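# Pack the named carton into the mailer box and forward it

## Task

Read the order number on the front wall of the mailer box on the conveyor, look up that order in the packing list (8634 oat bars, 8182 nut bars, 4100 soap bars, 7463 tea bags, 5272 dry figs), and place that one carton in the box lying on its largest face on the floor. It must be at least a finger's width clear of both side walls and at least half a finger's width clear of the front wall, where the lid flaps fold in. No other carton or bench item may end up inside, above or touching the box. Then convey the box to the closing stop so it finishes flat on the rollers and squarely against that stop, with the lid's front flap bent no more than 45 degrees relative to the lid.

## Robot and tools

SETUP. Four identical i2rt Big YAM arms (arm1, arm2, arm3, arm4), each with six joints, a five-finger right hand and a wrist camera. Going toward +y along the conveyor the order is arm2, arm1, arm4, arm3. The filling stop lies between arm2 and arm1, the closing stop between arm4 and arm3; both stops and the end stop are red. The box is unclamped on the rollers, front wall (with the order number) toward the arms, lid hinged at the back and open, with a front flap and two side flaps. Green button near arm2: advances a waiting box up to the filling stop. Green button near arm1: sends a box from the filling stop to the closing stop; pressing again also nudges forward a box that stalled between the stops or just short of the closing stop. Fixed cameras: cam_side1, cam_side2, cam_station1, cam_station2, cam_stock, cam_stop2; wrist cameras armN_cam_wrist.

FRAMES. One scene frame for everything, metres, origin on the floor, +z up. Arm feet (base_link): arm1 (0.015, 0.309, 1.009), arm2 (-0.068, -0.299, 0.952), arm3 (-0.064, 1.870, 0.944), arm4 (0.020, 1.248, 0.994); each foot looks along its own +x (near scene +x, small yaws). Quaternions are written w first. The hand point sits 0.045 m ahead of the palm; its +z runs along straight fingers, +y out of the palm, +x across the palm away from the thumb. Reach is about 1.07 m from the joint1 axis. Printed hand positions get less accurate at long reach, and a hand often rests a centimetre or more from where it was sent.

move. Keys arm1..arm4 plus optional cameras. Each arm's entry may hold:
- joints: absolute targets by name. Arm joints in radians: joint1_rad -2.879..2.879 (yaw about the foot, + is counter-clockwise seen from above), joint2_rad 0..3.141 (shoulder), joint3_rad 0..3.019 (elbow), joint4_rad -1.692..1.57 (hand pitch, + raises fingers), joint5_rad -1.57..1.57 (sideways, + to the arm's right), joint6_rad -2.094..2.094 (roll, + clockwise seen from behind). Hand values are unitless -1..1: hand_little, hand_ring, hand_middle, hand_index, hand_thumb_bend (+1 straight/open, -1 curled/closed), hand_thumb_turn (+1 beside the palm, -1 opposite the fingers). Settings: hand_force_limit -1..1 (about 0 to 10 N at the fingertip, 15 N for thumb motors), hand_speed -0.96..1 (near zero speed at -1, full at +0.48 and above).
- target: an absolute hand pose, seven numbers [x, y, z, qw, qx, qy, qz], scene frame, metres; the hand follows a straight line toward it from its current hand_target. With target, joints may contain only the hand_ keys.
- speed: top path speed, 0.002..0.5 m/s (default 0.25), only valid with target; rotation is capped at twice that in rad/s.
- min_time_s: 0.1..8 s, a lower bound on the arm joint motion time, used with joints.
Omitted arms keep their old commands. All motions in one call start together; hand paths share one finish time set by the slowest. Paths last 0.5..10 s, a call at most 15 s. Nothing avoids obstacles or other arms. Unknown keys make the call invalid; out-of-range numbers get it refused, and a refusal cancels the remaining move/wait/finished_scene calls in that reply.

RESULTS. Each robot's state: joint_positions, hand and hand_target poses, joint_status and hand_status (done, off_target, time_out, not_followed, limit_stop_at_motor_heat), on_its_own (what the robot did unasked; 'held at' is a target), Joint velocities ('within noise' when still), joint torques, hand_stopped_by (six words for little, ring, middle, index, thumb_bend, thumb_turn: moving, target, force, stalled, fault) and <motor>_load_n in N (positive = pushed open). A 'move' line summarizes each moved robot ('done' or its worst status). 'as last shown' marks robots not named in the call. 'pictures' gives the order of returned images, which may lag the state slightly. 'joint command not followed' or 'pose unreachable' means a safety check held back the arm. A lost grip appears only as loads dropping toward zero.

OTHER TOOLS. wait {seconds 0..10, cameras}: lets time pass. zoom_image {camera, region [x0,y0,x1,y1] pixels, max 504x504}: enlarges part of the latest image of that camera. show_instructions {}: shows the reference pages. finished_scene {scene: 1 or 2}: ends the scene, irreversibly; the goal must hold unaided. Scene 1 is practice.

GRIPPING. A finger motor starts only when its target changes by 0.002 or more; it halts on reaching the target or when load hits hand_force_limit, then locks. With the thumb turned opposite, the hand wraps objects about 0.035 to 0.065 m thick. For gentle grasps use hand_speed -0.94 or slower; faster closing overshoots force. To tighten, raise hand_force_limit and send a more-closed target. The wrist bracket on the little-finger side can strike things.

CAUTIONS. The scene keeps running while you think, and the robot holds its last command. Hard contact between robots (including a hand closing on another's fingers), hitting fixed things, dropping or releasing moving parts, or pushing objects out of the work area ends or harms the scene. Arms keep pushing after contact and can overheat (MOTOR HOT at 85 °C, fault and collapse at 100 °C); relieve a stuck joint by commanding its reported position. Objects may get brief random nudges.

Each tool is called after "Emit:" by a JSON object that holds its "method" and its "body", one argument or row to a line.

Reference images:

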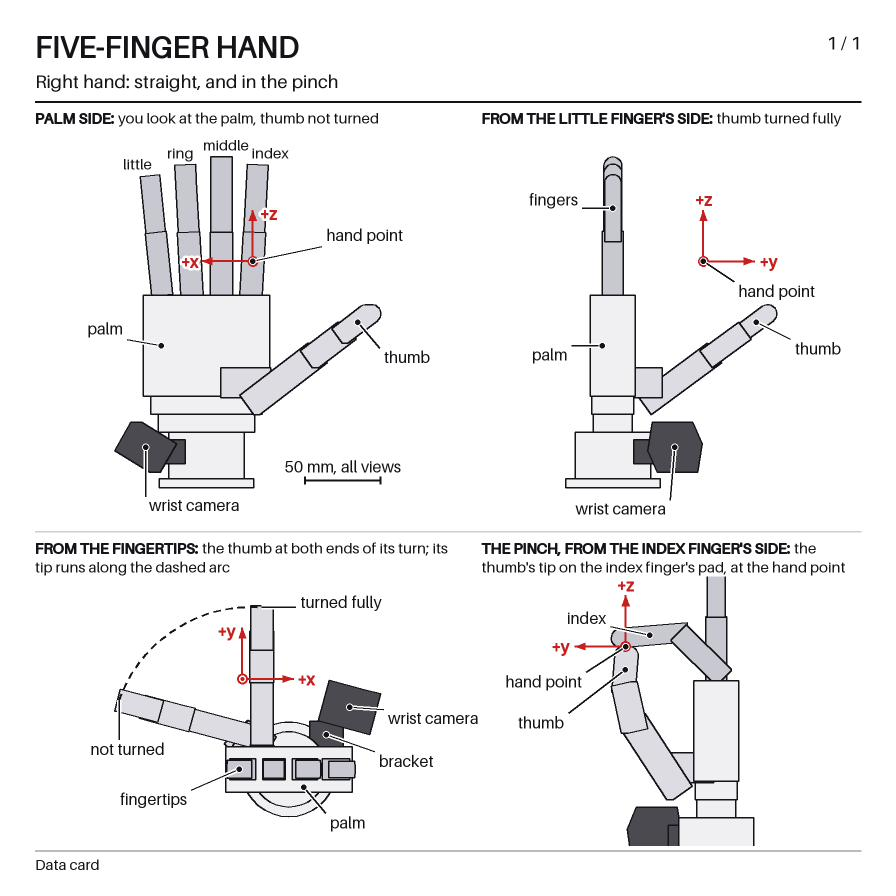

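## Session

Emit:
{"method": "move", "body": {

}}

Scene clock: 0.00 s.
Joint torques (N m): no reading
Heat: arm1: hottest joint1_rad 28 °C; arm2: hottest joint1_rad 33 °C; arm3: hottest joint2_rad 34 °C; arm4: hottest joint3_rad 29 °C.
Joint velocities: within noise
arm1.joint_positions: joint1_rad=-0.175 joint2_rad=+0.576 joint3_rad=+1.392 joint4_rad=-1.141 joint5_rad=+0.129 joint6_rad=-1.103 hand_little=+1.000 hand_ring=+1.000 hand_middle=+1.000 hand_index=+1.000 hand_thumb_turn=+1.000 hand_thumb_bend=+1.000 hand_force_limit=+0.000 hand_speed=-0.800
arm1.joint_status: not commanded
arm1.hand_stopped_by: target,target,target,target,target,target
arm1.little_load_n: 0.0
arm1.ring_load_n: 0.0
arm1.middle_load_n: 0.0
arm1.index_load_n: 0.0
arm1.thumb_bend_load_n: 0.0
arm1.thumb_turn_load_n: 0.0
arm1.hand: x=+0.2408 y=+0.2071 z=+1.5430 quat_wxyz=(-0.044, +0.763, -0.283, +0.579) (m; scene frame)
arm1.hand_target: x=+0.2382 y=+0.2074 z=+1.5545 quat_wxyz=(-0.046, +0.756, -0.281, +0.590) (m; scene frame)
arm1.hand_status: not commanded
arm2.joint_positions: joint1_rad=+0.172 joint2_rad=+0.615 joint3_rad=+1.378 joint4_rad=-1.204 joint5_rad=+0.031 joint6_rad=-1.095 hand_little=+1.000 hand_ring=+1.000 hand_middle=+1.000 hand_index=+1.000 hand_thumb_turn=+1.000 hand_thumb_bend=+1.000 hand_force_limit=+0.000 hand_speed=-0.800
arm2.joint_status: not commanded
arm2.hand_stopped_by: target,target,target,target,target,target
arm2.little_load_n: 0.5
arm2.ring_load_n: 0.0
arm2.middle_load_n: 0.0
arm2.index_load_n: 0.0
arm2.thumb_bend_load_n: 0.0
arm2.thumb_turn_load_n: 0.0
arm2.hand: x=+0.1758 y=-0.3361 z=+1.4583 quat_wxyz=(-0.117, +0.820, -0.196, +0.525) (m; scene frame)
arm2.hand_target: x=+0.1746 y=-0.3361 z=+1.4720 quat_wxyz=(-0.121, +0.811, -0.194, +0.538) (m; scene frame)
arm2.hand_status: not commanded
arm3.joint_positions: joint1_rad=+0.166 joint2_rad=+0.628 joint3_rad=+1.395 joint4_rad=-1.333 joint5_rad=+0.112 joint6_rad=-1.362 hand_little=+1.000 hand_ring=+1.000 hand_middle=+1.000 hand_index=+1.000 hand_thumb_turn=+1.000 hand_thumb_bend=+1.000 hand_force_limit=+0.000 hand_speed=-0.800
arm3.joint_status: not commanded
arm3.hand_stopped_by: target,target,target,target,target,target
arm3.little_load_n: 0.0
arm3.ring_load_n: 0.0
arm3.middle_load_n: 0.0
arm3.index_load_n: 0.5
arm3.thumb_bend_load_n: 0.0
arm3.thumb_turn_load_n: 0.0
arm3.hand: x=+0.1650 y=+1.8151 z=+1.4428 quat_wxyz=(-0.017, +0.869, -0.086, +0.487) (m; scene frame)
arm3.hand_target: x=+0.1632 y=+1.8150 z=+1.4514 quat_wxyz=(-0.018, +0.864, -0.086, +0.495) (m; scene frame)
arm3.hand_status: not commanded
arm4.joint_positions: joint1_rad=+0.155 joint2_rad=+0.622 joint3_rad=+1.456 joint4_rad=-1.388 joint5_rad=+0.173 joint6_rad=-1.420 hand_little=+1.000 hand_ring=+1.000 hand_middle=+1.000 hand_index=+1.000 hand_thumb_turn=+1.000 hand_thumb_bend=+1.000 hand_force_limit=+0.000 hand_speed=-0.800
arm4.joint_status: not commanded
arm4.hand_stopped_by: target,target,target,target,target,target
arm4.little_load_n: 0.0
arm4.ring_load_n: 0.0
arm4.middle_load_n: 0.0
arm4.index_load_n: 0.0
arm4.thumb_bend_load_n: 0.0
arm4.thumb_turn_load_n: 0.0
arm4.hand: x=+0.2375 y=+1.2137 z=+1.5169 quat_wxyz=(-0.016, +0.869, -0.004, +0.494) (m; scene frame)
arm4.hand_target: x=+0.2358 y=+1.2134 z=+1.5257 quat_wxyz=(-0.019, +0.864, -0.005, +0.504) (m; scene frame)
arm4.hand_status: not commanded
pictures: arm1_cam_wrist, arm2_cam_wrist, arm3_cam_wrist, arm4_cam_wrist, cam_side1, cam_side2, cam_station1, cam_station2, cam_stock, cam_stop2
Images, in order (width x height): arm1_cam_wrist 672x504, arm2_cam_wrist 672x504, arm3_cam_wrist 672x504, arm4_cam_wrist 672x504, cam_side1 672x504, cam_side2 672x504, cam_station1 672x504, cam_station2 672x504, cam_stock 672x504, cam_stop2 672x504.

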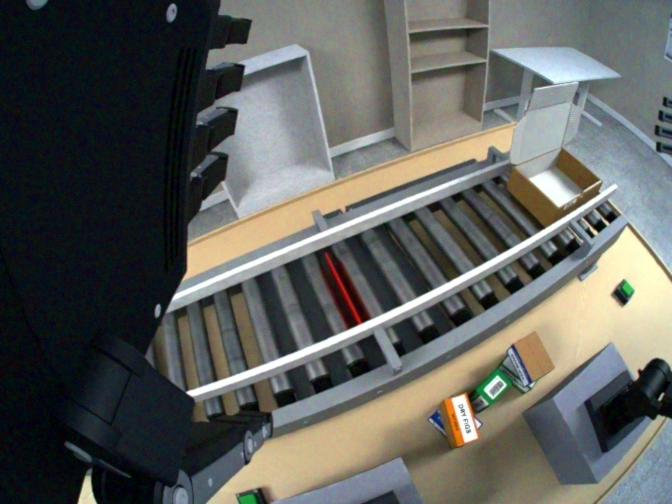

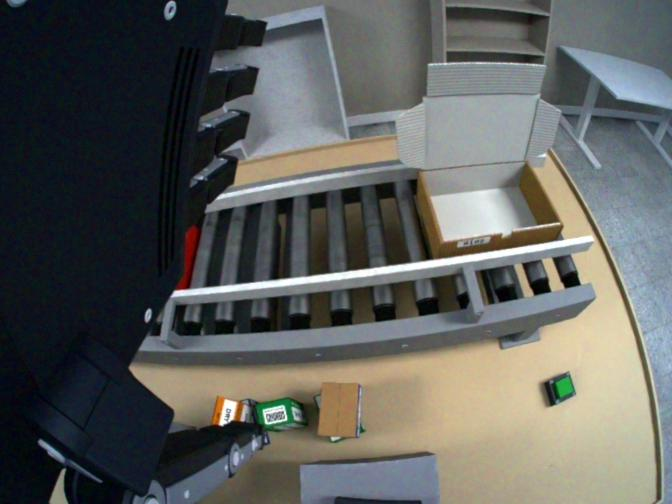

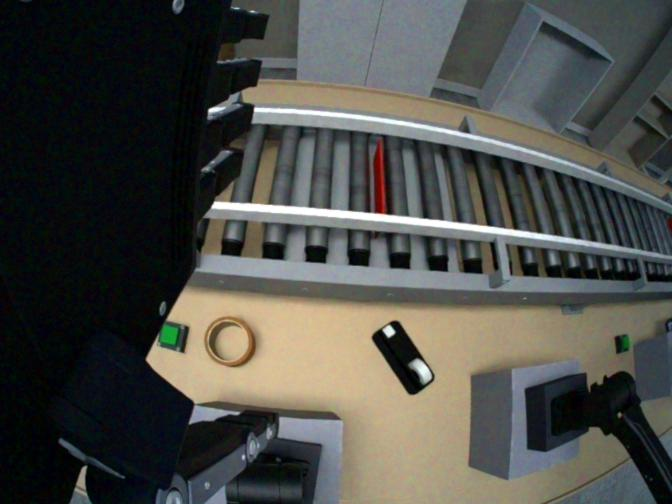

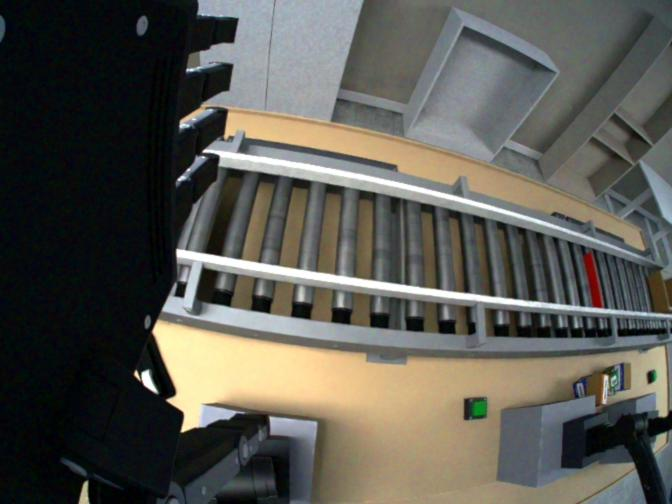

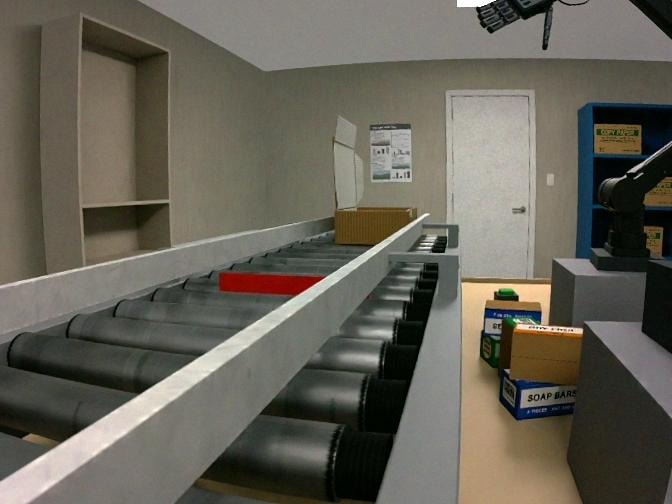

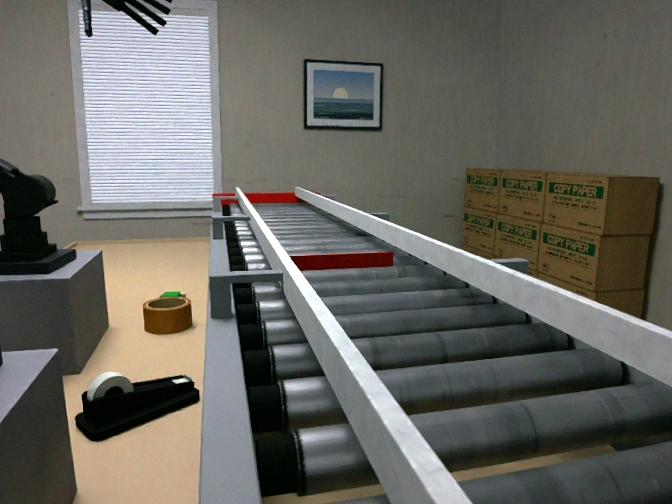

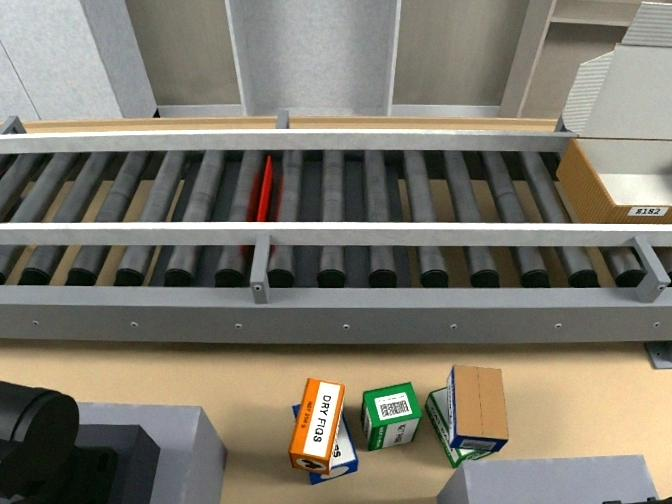

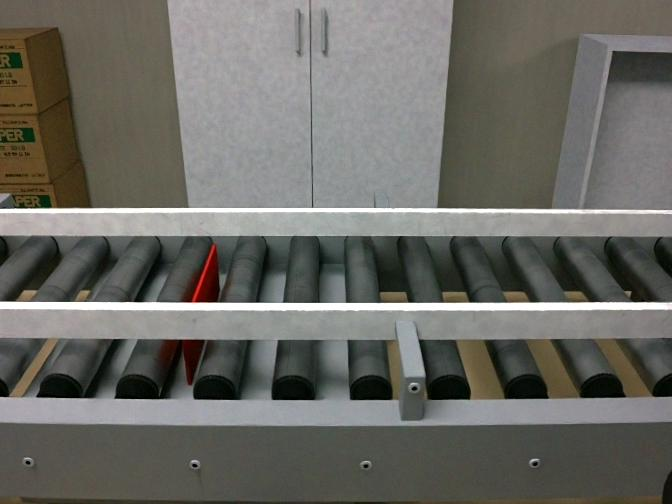

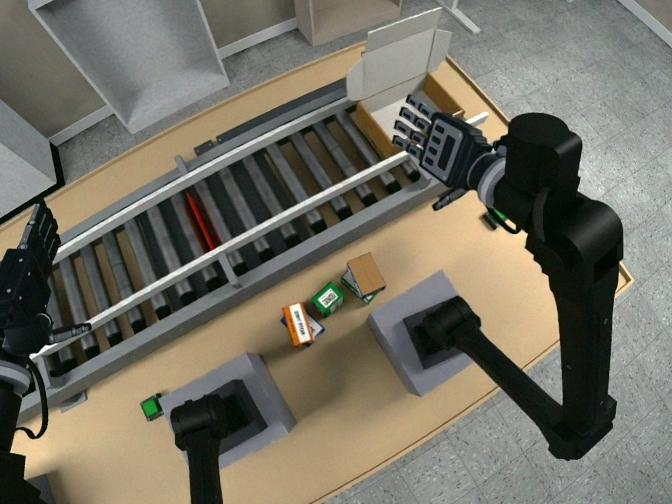

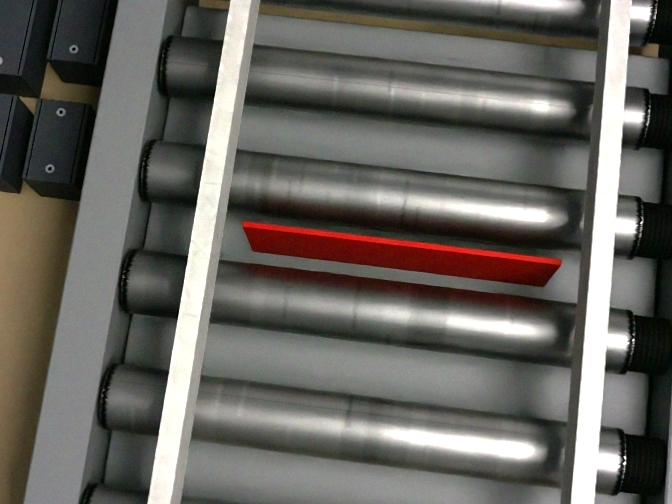

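Emit:
{"method": "zoom_image", "body": {
  "camera": "cam_station1",
  "region": [270, 350, 520, 500]
}}

Emit:
{"method": "zoom_image", "body": {
  "camera": "cam_side1",
  "region": [460, 270, 610, 430]
}}

Emit:
{"method": "zoom_image", "body": {
  "camera": "arm1_cam_wrist",
  "region": [400, 310, 580, 470]
}}

Emit:
{"method": "zoom_image", "body": {
  "camera": "arm2_cam_wrist",
  "region": [180, 360, 400, 480]
}}

Scaled by 2.016 from the camera's 672x504 image, which has a finer 960x720 frame.

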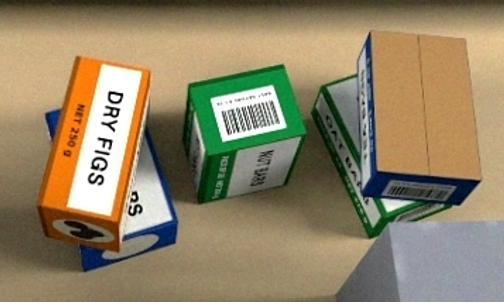

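Scaled by 3.150 from the camera's 672x504 image, which has a finer 960x720 frame.

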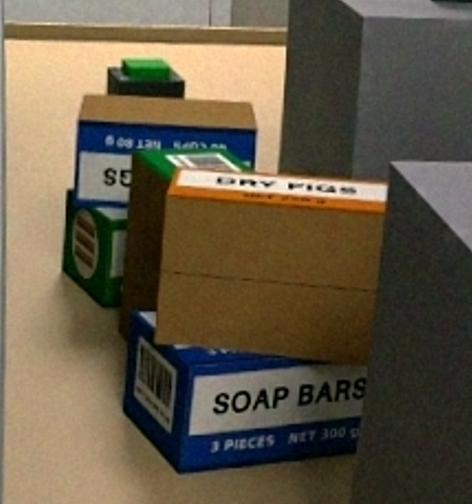

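Scaled by 2.800 from the camera's 672x504 image, which has a finer 960x720 frame.

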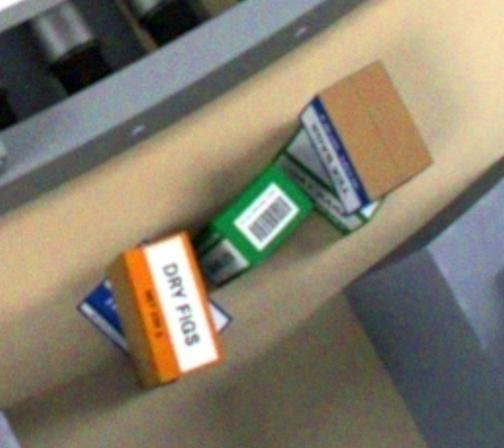

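Scaled by 2.291 from the camera's 672x504 image, which has a finer 960x720 frame.

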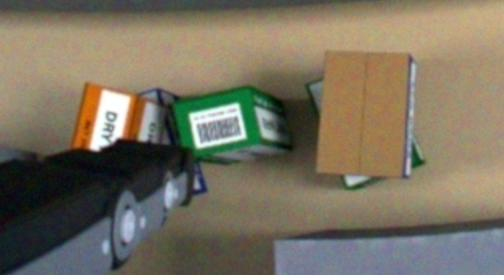

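Emit:
{"method": "move", "body": {
  "arm2": {"target": [0.134, -0.697, 1.08, 0, 0.2105, -0.9776, 0], "speed": 0.25},
  "cameras": ["arm2_cam_wrist", "cam_station1", "cam_stock", "cam_side1", "arm1_cam_wrist"]
}}

Scene clock: 215.50 s.
Joint torques (N m): arm1=[-0.67 0.32 9.11 1.92 0.09 0.01] | arm2=[0.91 -13.8 12.75 -0.75 0.09 -0.05] | arm3=[-0.79 1.79 9.16 2.41 0.25 0.03] | arm4=[-0.26 2.14 8.31 2.19 0.07 -0.16]
Heat: arm1: hottest joint3_rad 29 °C; arm2: hottest joint1_rad 32 °C; arm3: hottest joint3_rad 37 °C; arm4: hottest joint3_rad 33 °C.
move: arm2 off_target
Joint velocities: within noise
arm1, arm3, arm4: as last shown
arm2.joint_positions: joint1_rad=-1.005 joint2_rad=+1.702 joint3_rad=+1.379 joint4_rad=-1.291 joint5_rad=+0.002 joint6_rad=-0.028 hand_little=+1.000 hand_ring=+1.000 hand_middle=+1.000 hand_index=+1.000 hand_thumb_turn=+1.000 hand_thumb_bend=+1.000 hand_force_limit=+0.000 hand_speed=-0.800
arm2.joint_status: not commanded
arm2.hand_stopped_by: target,target,target,target,target,target
arm2.little_load_n: 0.0
arm2.ring_load_n: 0.0
arm2.middle_load_n: 0.0
arm2.index_load_n: 0.0
arm2.thumb_bend_load_n: 0.0
arm2.thumb_turn_load_n: 0.0
arm2.hand: x=+0.1308 y=-0.6787 z=+1.0660 quat_wxyz=(+0.003, +0.220, -0.975, -0.017) (m; scene frame)
arm2.hand_target: x=+0.1336 y=-0.6962 z=+1.0801 quat_wxyz=(+0.000, +0.211, -0.978, +0.000) (m; scene frame)
arm2.hand_status: off_target (0.023 m and 2.3 deg from the pose sent, 0.525 m and 137.3 deg at the start)
arm3.index_load_n: 0.0
pictures: arm1_cam_wrist, arm2_cam_wrist, cam_side1, cam_station1, cam_stock
Images, in order (width x height): arm1_cam_wrist 672x504, arm2_cam_wrist 672x504, cam_side1 672x504, cam_station1 672x504, cam_stock 672x504.

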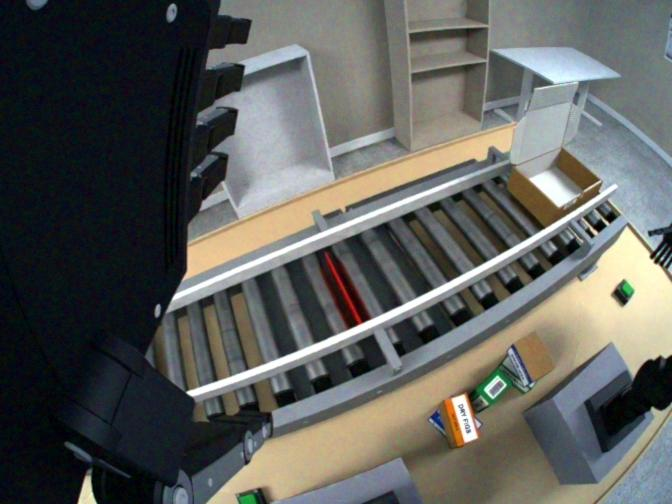

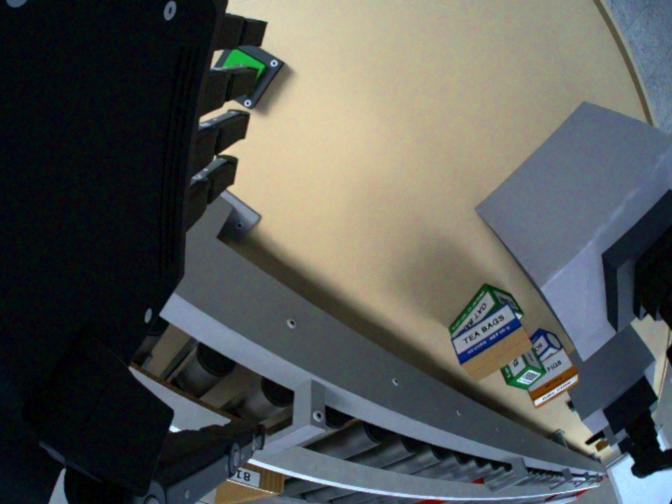

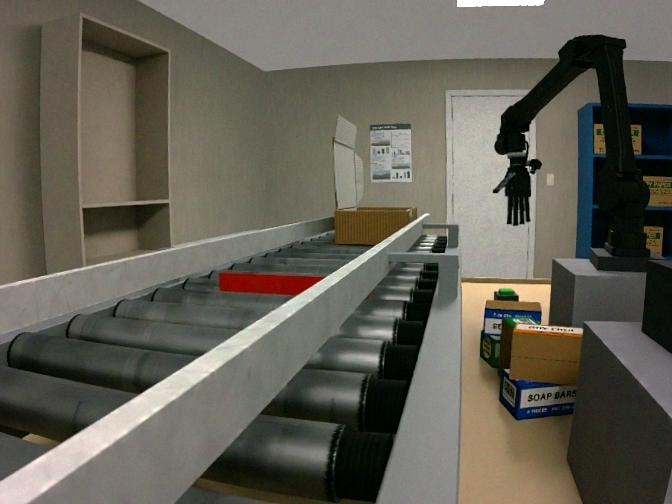

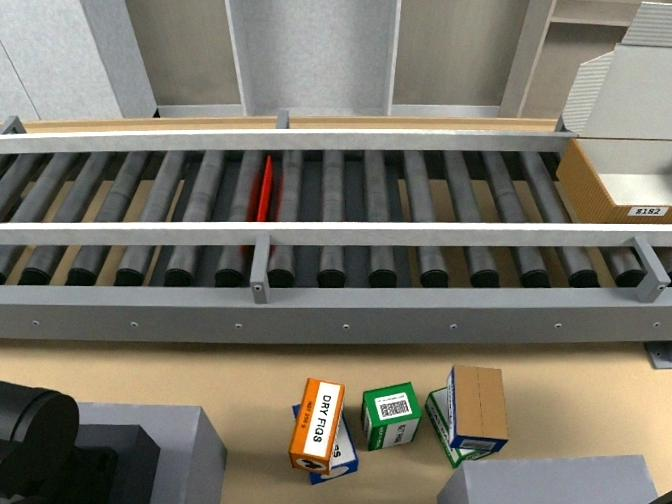

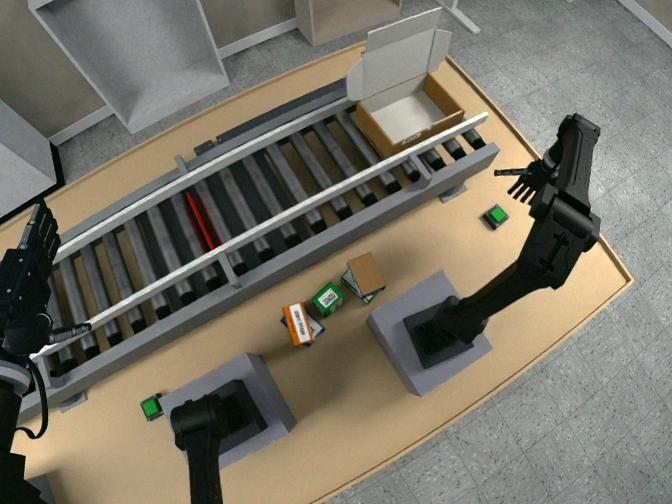

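Emit:
{"method": "move", "body": {
  "arm2": {"target": [0.148, -0.731, 0.924, 0, 0.2105, -0.9776, 0], "speed": 0.15},
  "cameras": ["arm2_cam_wrist", "cam_side1", "cam_stock"]
}}

Scene clock: 250.87 s.
Joint torques (N m): arm1=[-0.62 0.32 9.11 1.91 0.08 0] | arm2=[0.79 -16.56 6.98 0.18 0.09 -0.07] | arm3=[-0.73 1.85 9.14 2.43 0.25 0.02] | arm4=[0.5 2.43 8.32 2.15 0.04 -0.16]
Heat: arm1: hottest joint3_rad 29 °C; arm2: hottest joint1_rad 32 °C; arm3: hottest joint3_rad 37 °C; arm4: hottest joint3_rad 33 °C.
move: arm2 done
Joint velocities: within noise
arm1, arm3, arm4: as last shown
arm1.little_load_n: 0.5
arm2.joint_positions: joint1_rad=-1.005 joint2_rad=+1.964 joint3_rad=+1.358 joint4_rad=-0.986 joint5_rad=+0.002 joint6_rad=-0.027 hand_little=+1.000 hand_ring=+1.000 hand_middle=+1.000 hand_index=+1.000 hand_thumb_turn=+1.000 hand_thumb_bend=+1.000 hand_force_limit=+0.000 hand_speed=-0.800
arm2.joint_status: not commanded
arm2.hand_stopped_by: target,target,target,target,target,target
arm2.little_load_n: 0.0
arm2.ring_load_n: 0.0
arm2.middle_load_n: 0.0
arm2.index_load_n: 0.0
arm2.thumb_bend_load_n: 0.0
arm2.thumb_turn_load_n: 0.0
arm2.hand: x=+0.1514 y=-0.7240 z=+0.9259 quat_wxyz=(+0.000, +0.220, -0.976, -0.006) (m; scene frame)
arm2.hand_target: x=+0.1480 y=-0.7309 z=+0.9241 quat_wxyz=(+0.000, +0.210, -0.978, +0.000) (m; scene frame)
arm2.hand_status: done (0.008 m and 1.3 deg from the pose sent, 0.152 m and 2.3 deg at the start)
arm3.ring_load_n: 0.5
pictures: arm2_cam_wrist, cam_side1, cam_stock
Images, in order (width x height): arm2_cam_wrist 672x504, cam_side1 672x504, cam_stock 672x504.

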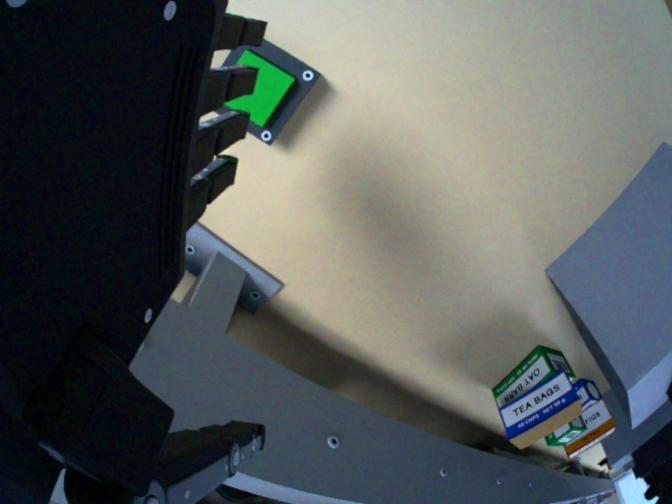

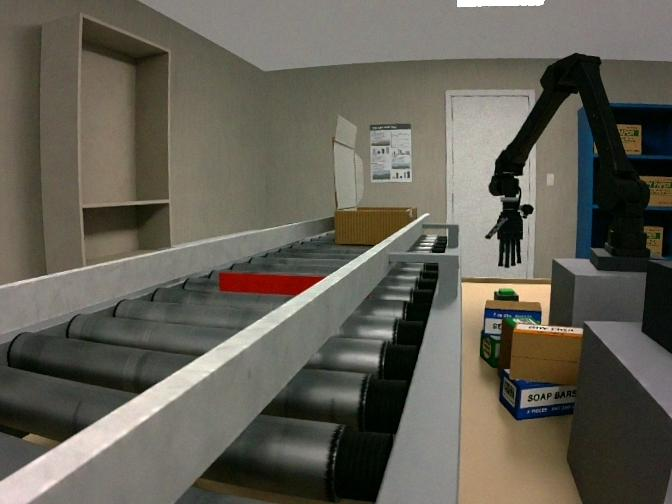

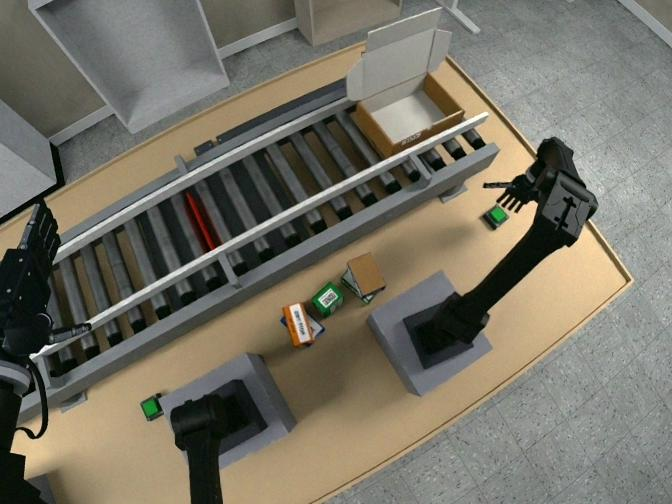

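Emit:
{"method": "move", "body": {
  "arm2": {"target": [0.140, -0.737, 0.864, 0, 0.2105, -0.9776, 0], "speed": 0.1},
  "cameras": ["arm2_cam_wrist", "cam_side1"]
}}

Emit:
{"method": "move", "body": {
  "arm2": {"target": [0.140, -0.737, 0.842, 0, 0.2105, -0.9776, 0], "speed": 0.03},
  "cameras": ["arm2_cam_wrist", "cam_side1", "cam_station1"]
}}

Scene clock: 278.80 s.
Joint torques (N m): arm1=[-0.62 0.32 9.11 1.92 0.08 0] | arm2=[0.67 -16.91 6.12 0.18 0.08 -0.23] | arm3=[-0.73 1.85 9.13 2.44 0.26 0.02] | arm4=[-0.15 2.49 8.34 2.14 0.05 -0.16]
Heat: arm1: hottest joint3_rad 30 °C; arm2: hottest joint1_rad 32 °C; arm3: hottest joint3_rad 37 °C; arm4: hottest joint3_rad 33 °C.
move: arm2 done
Joint velocities: within noise
arm1, arm3, arm4: as last shown
arm1.little_load_n: 0.0
arm2.joint_positions: joint1_rad=-1.023 joint2_rad=+2.062 joint3_rad=+1.337 joint4_rad=-0.862 joint5_rad=+0.002 joint6_rad=-0.030 hand_little=+1.000 hand_ring=+1.000 hand_middle=+1.000 hand_index=+1.000 hand_thumb_turn=+1.000 hand_thumb_bend=+1.000 hand_force_limit=+0.000 hand_speed=-0.800
arm2.joint_status: not commanded
arm2.hand_stopped_by: target,target,target,target,target,target
arm2.little_load_n: 0.0
arm2.ring_load_n: 0.0
arm2.middle_load_n: 0.0
arm2.index_load_n: 0.0
arm2.thumb_bend_load_n: 0.0
arm2.thumb_turn_load_n: 0.0
arm2.hand: x=+0.1456 y=-0.7319 z=+0.8678 quat_wxyz=(+0.000, +0.213, -0.977, -0.004) (m; scene frame)
arm2.hand_target: x=+0.1400 y=-0.7370 z=+0.8641 quat_wxyz=(+0.000, +0.210, -0.978, +0.000) (m; scene frame)
arm2.hand_status: done (0.008 m and 0.5 deg from the pose sent, 0.064 m and 1.3 deg at the start)
arm3.ring_load_n: 0.0
pictures: arm2_cam_wrist, cam_side1
Images, in order (width x height): arm2_cam_wrist 672x504, cam_side1 672x504.

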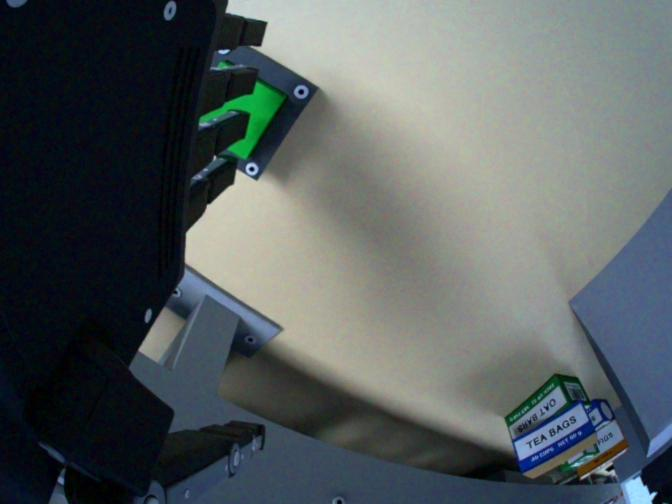

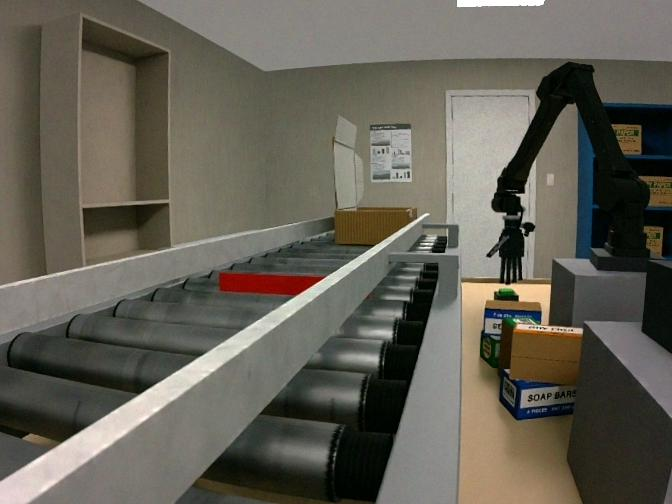

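Scene clock: 280.07 s.
Joint torques (N m): arm1=[-0.67 0.32 9.11 1.92 0.08 0] | arm2=[0.73 -16.67 5.41 0.18 0.08 -0.23] | arm3=[-0.85 1.85 9.16 2.43 0.25 0.02] | arm4=[0.21 2.37 8.4 2.14 0.09 -0.16]
Heat: arm1: hottest joint3_rad 30 °C; arm2: hottest joint1_rad 32 °C; arm3: hottest joint3_rad 37 °C; arm4: hottest joint3_rad 33 °C.
move: arm2 off_target
Joint velocities: within noise
arm1, arm3, arm4: as last shown
arm2.joint_positions: joint1_rad=-1.023 joint2_rad=+2.096 joint3_rad=+1.337 joint4_rad=-0.817 joint5_rad=+0.002 joint6_rad=-0.030 hand_little=+1.000 hand_ring=+1.000 hand_middle=+1.000 hand_index=+1.000 hand_thumb_turn=+1.000 hand_thumb_bend=+1.000 hand_force_limit=+0.000 hand_speed=-0.800
arm2.joint_status: not commanded
arm2.hand_stopped_by: target,target,target,target,target,target
arm2.little_load_n: 0.0
arm2.ring_load_n: 0.0
arm2.middle_load_n: 0.0
arm2.index_load_n: 0.0
arm2.thumb_bend_load_n: 0.0
arm2.thumb_turn_load_n: 0.0
arm2.hand: x=+0.1473 y=-0.7359 z=+0.8495 quat_wxyz=(-0.001, +0.213, -0.977, +0.002) (m; scene frame)
arm2.hand_target: x=+0.1401 y=-0.7369 z=+0.8422 quat_wxyz=(+0.000, +0.210, -0.978, +0.000) (m; scene frame)
arm2.hand_status: off_target (0.011 m and 0.3 deg from the pose sent, 0.027 m and 0.5 deg at the start)
arm4.middle_load_n: -0.5
pictures: arm2_cam_wrist, cam_side1, cam_station1
Images, in order (width x height): arm2_cam_wrist 672x504, cam_side1 672x504, cam_station1 672x504.

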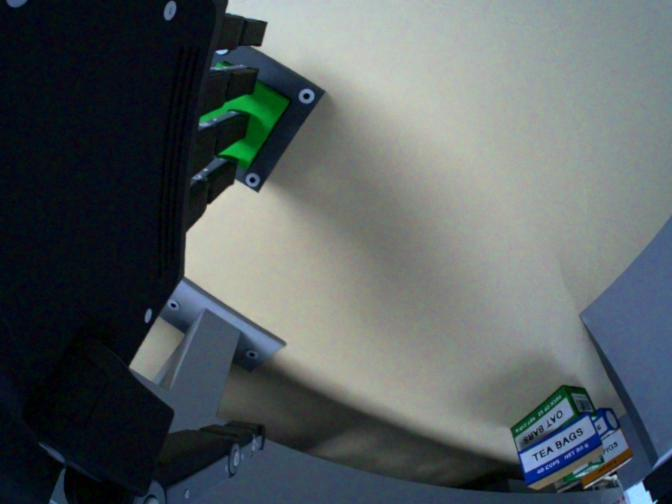

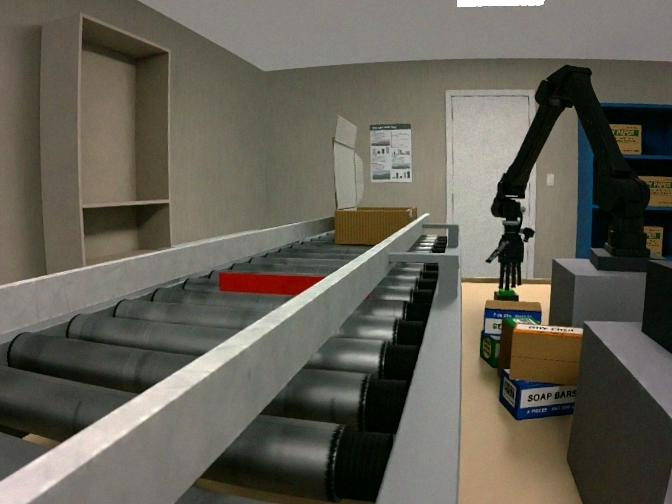

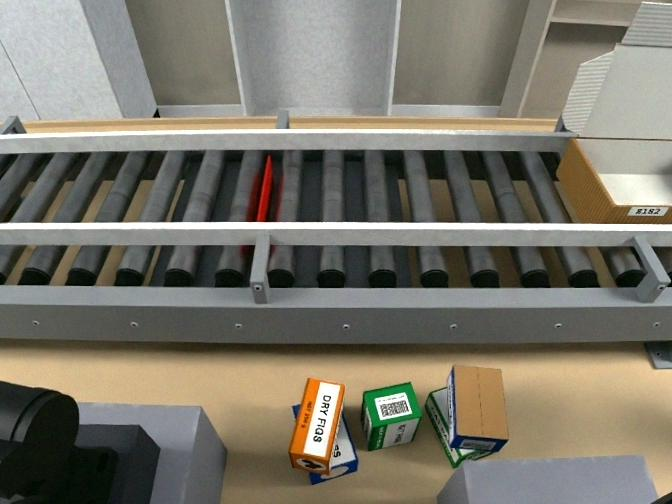

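Emit:
{"method": "move", "body": {
  "arm2": {"target": [0.138, -0.737, 0.830, 0, 0.2105, -0.9776, 0], "speed": 0.03},
  "cameras": ["arm2_cam_wrist", "cam_side1", "cam_station1"]
}}

Emit:
{"method": "zoom_image", "body": {
  "camera": "arm2_cam_wrist",
  "region": [160, 20, 360, 220]
}}

Emit:
{"method": "zoom_image", "body": {
  "camera": "cam_side1",
  "region": [450, 220, 570, 310]
}}

Scene clock: 289.77 s.
Joint torques (N m): arm1=[-0.56 0.32 9.13 1.92 0.08 0.01] | arm2=[0.62 -15.38 5.31 0.46 0.07 -0.25] | arm3=[-0.85 1.79 9.14 2.43 0.25 0.03] | arm4=[-0.21 2.2 8.36 2.21 0.07 -0.12]
Heat: arm1: hottest joint3_rad 30 °C; arm2: hottest joint1_rad 32 °C; arm3: hottest joint3_rad 37 °C; arm4: hottest joint3_rad 33 °C.
move: arm2 off_target
Joint velocities: within noise
arm1, arm3, arm4: as last shown
arm2.joint_positions: joint1_rad=-1.025 joint2_rad=+2.101 joint3_rad=+1.332 joint4_rad=-0.799 joint5_rad=+0.002 joint6_rad=-0.033 hand_little=+1.000 hand_ring=+1.000 hand_middle=+1.000 hand_index=+1.000 hand_thumb_turn=+1.000 hand_thumb_bend=+1.000 hand_force_limit=+0.000 hand_speed=-0.800
arm2.joint_status: not commanded
arm2.hand_stopped_by: target,target,target,target,target,target
arm2.little_load_n: 0.0
arm2.ring_load_n: 0.0
arm2.middle_load_n: -1.0
arm2.index_load_n: 0.0
arm2.thumb_bend_load_n: 0.0
arm2.thumb_turn_load_n: 0.0
arm2.hand: x=+0.1466 y=-0.7372 z=+0.8446 quat_wxyz=(-0.002, +0.213, -0.977, +0.005) (m; scene frame)
arm2.hand_target: x=+0.1379 y=-0.7366 z=+0.8304 quat_wxyz=(+0.000, +0.210, -0.978, +0.000) (m; scene frame)
arm2.hand_status: off_target (0.017 m and 0.7 deg from the pose sent, 0.022 m and 0.3 deg at the start)
arm4.ring_load_n: -0.5
arm4.middle_load_n: 0.0
pictures: arm2_cam_wrist, cam_side1, cam_station1
Images, in order (width x height): arm2_cam_wrist 672x504, cam_side1 672x504, cam_station1 672x504.

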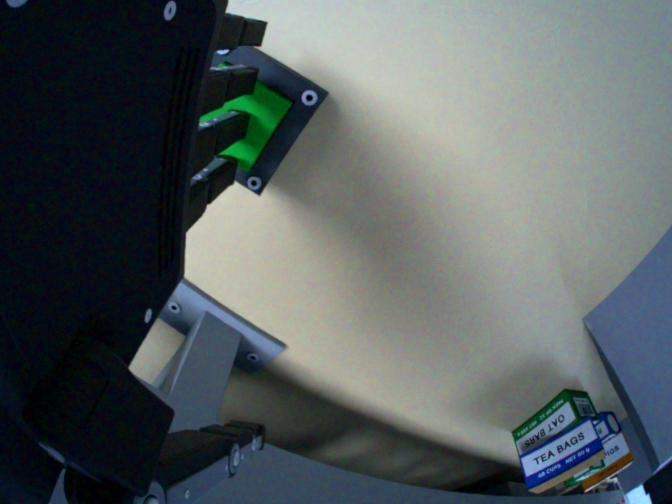

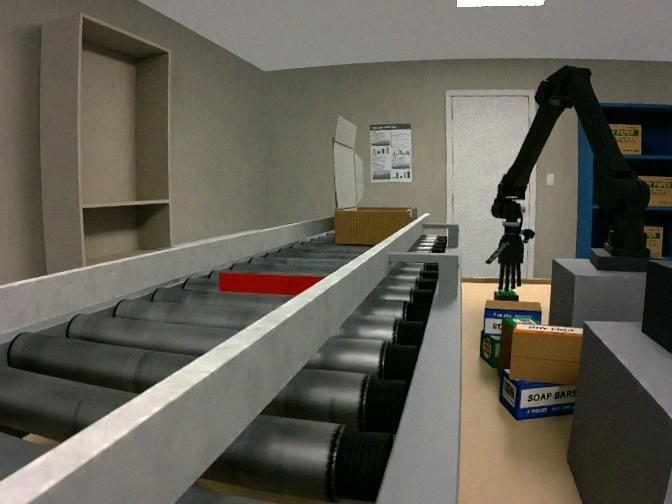

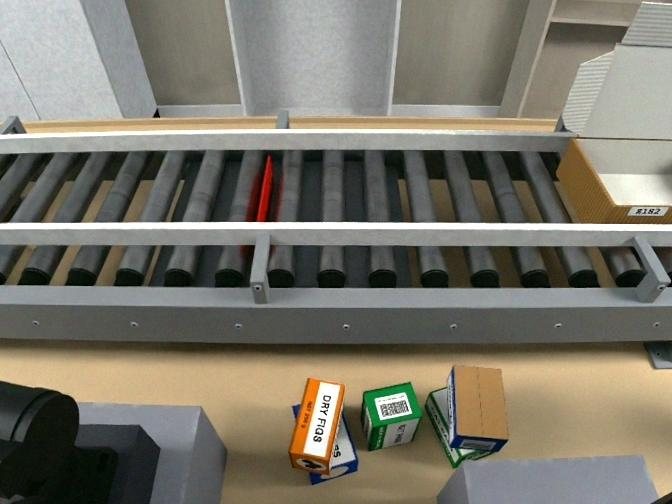

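Scaled by 2.520 from the camera's 672x504 image, which has a finer 960x720 frame.

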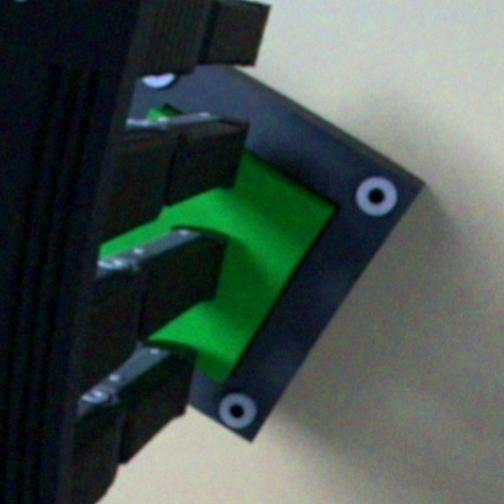

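Scaled by 4.200 from the camera's 672x504 image, which has a finer 960x720 frame.

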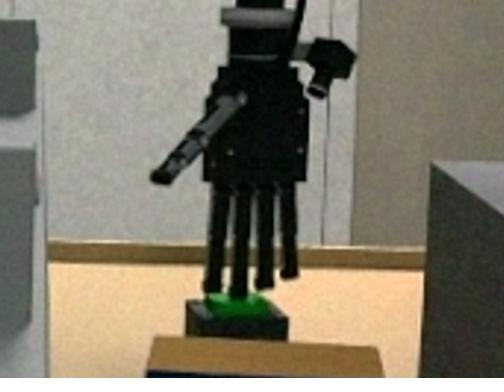

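Emit:
{"method": "move", "body": {
  "arm2": {"target": [0.136, -0.737, 0.818, 0, 0.2105, -0.9776, 0], "speed": 0.03},
  "cameras": ["arm2_cam_wrist", "cam_station1"]
}}

Emit:
{"method": "zoom_image", "body": {
  "camera": "arm2_cam_wrist",
  "region": [160, 20, 360, 220]
}}

Scene clock: 298.03 s.
Joint torques (N m): arm1=[-0.67 0.32 9.11 1.91 0.08 0.01] | arm2=[0.56 -14.51 5.11 0.8 0.07 -0.21] | arm3=[-0.79 1.85 9.14 2.43 0.25 0.03] | arm4=[-0.03 2.08 8.35 2.21 0.06 -0.17]
Heat: arm1: hottest joint3_rad 30 °C; arm2: hottest joint1_rad 31 °C; arm3: hottest joint3_rad 37 °C; arm4: hottest joint3_rad 33 °C.
move: arm2 off_target
Joint velocities: within noise
arm1, arm3, arm4: as last shown
arm2.joint_positions: joint1_rad=-1.027 joint2_rad=+2.111 joint3_rad=+1.329 joint4_rad=-0.783 joint5_rad=+0.002 joint6_rad=-0.037 hand_little=+1.000 hand_ring=+1.000 hand_middle=+1.000 hand_index=+1.000 hand_thumb_turn=+1.000 hand_thumb_bend=+1.000 hand_force_limit=+0.000 hand_speed=-0.800
arm2.joint_status: not commanded
arm2.hand_stopped_by: target,target,target,target,target,target
arm2.little_load_n: 0.0
arm2.ring_load_n: 0.0
arm2.middle_load_n: -2.5
arm2.index_load_n: 0.0
arm2.thumb_bend_load_n: 0.0
arm2.thumb_turn_load_n: 0.0
arm2.hand: x=+0.1456 y=-0.7377 z=+0.8385 quat_wxyz=(-0.002, +0.214, -0.977, +0.007) (m; scene frame)
arm2.hand_target: x=+0.1359 y=-0.7363 z=+0.8187 quat_wxyz=(+0.000, +0.210, -0.978, +0.000) (m; scene frame)
arm2.hand_status: off_target (0.023 m and 0.9 deg from the pose sent, 0.029 m and 0.7 deg at the start)
arm4.ring_load_n: 0.0
pictures: arm2_cam_wrist, cam_station1
Images, in order (width x height): arm2_cam_wrist 672x504, cam_station1 672x504.

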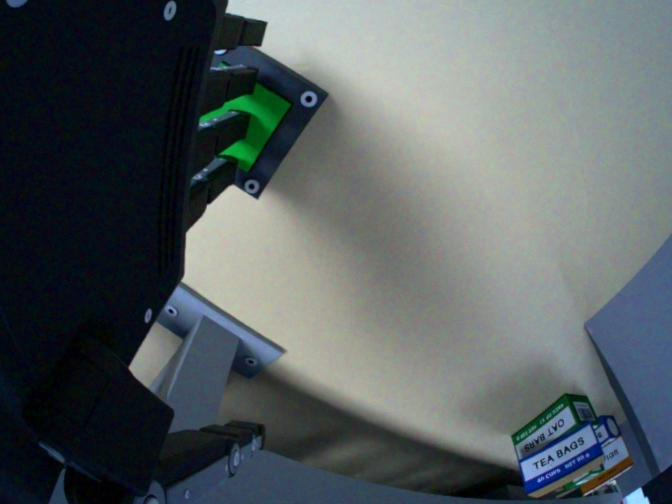

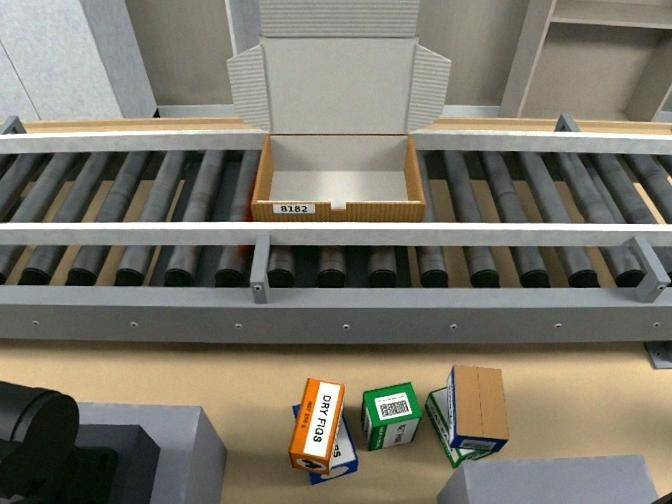

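Scaled by 2.520 from the camera's 672x504 image, which has a finer 960x720 frame.

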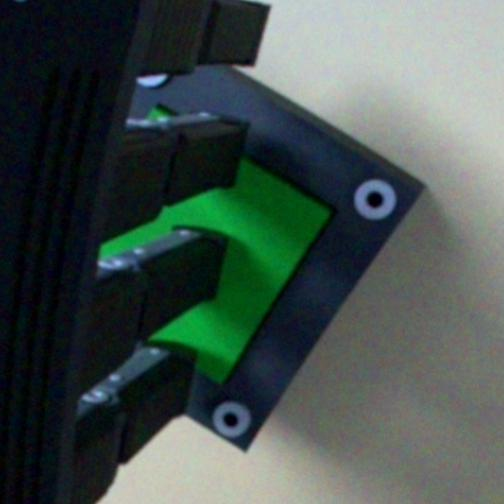

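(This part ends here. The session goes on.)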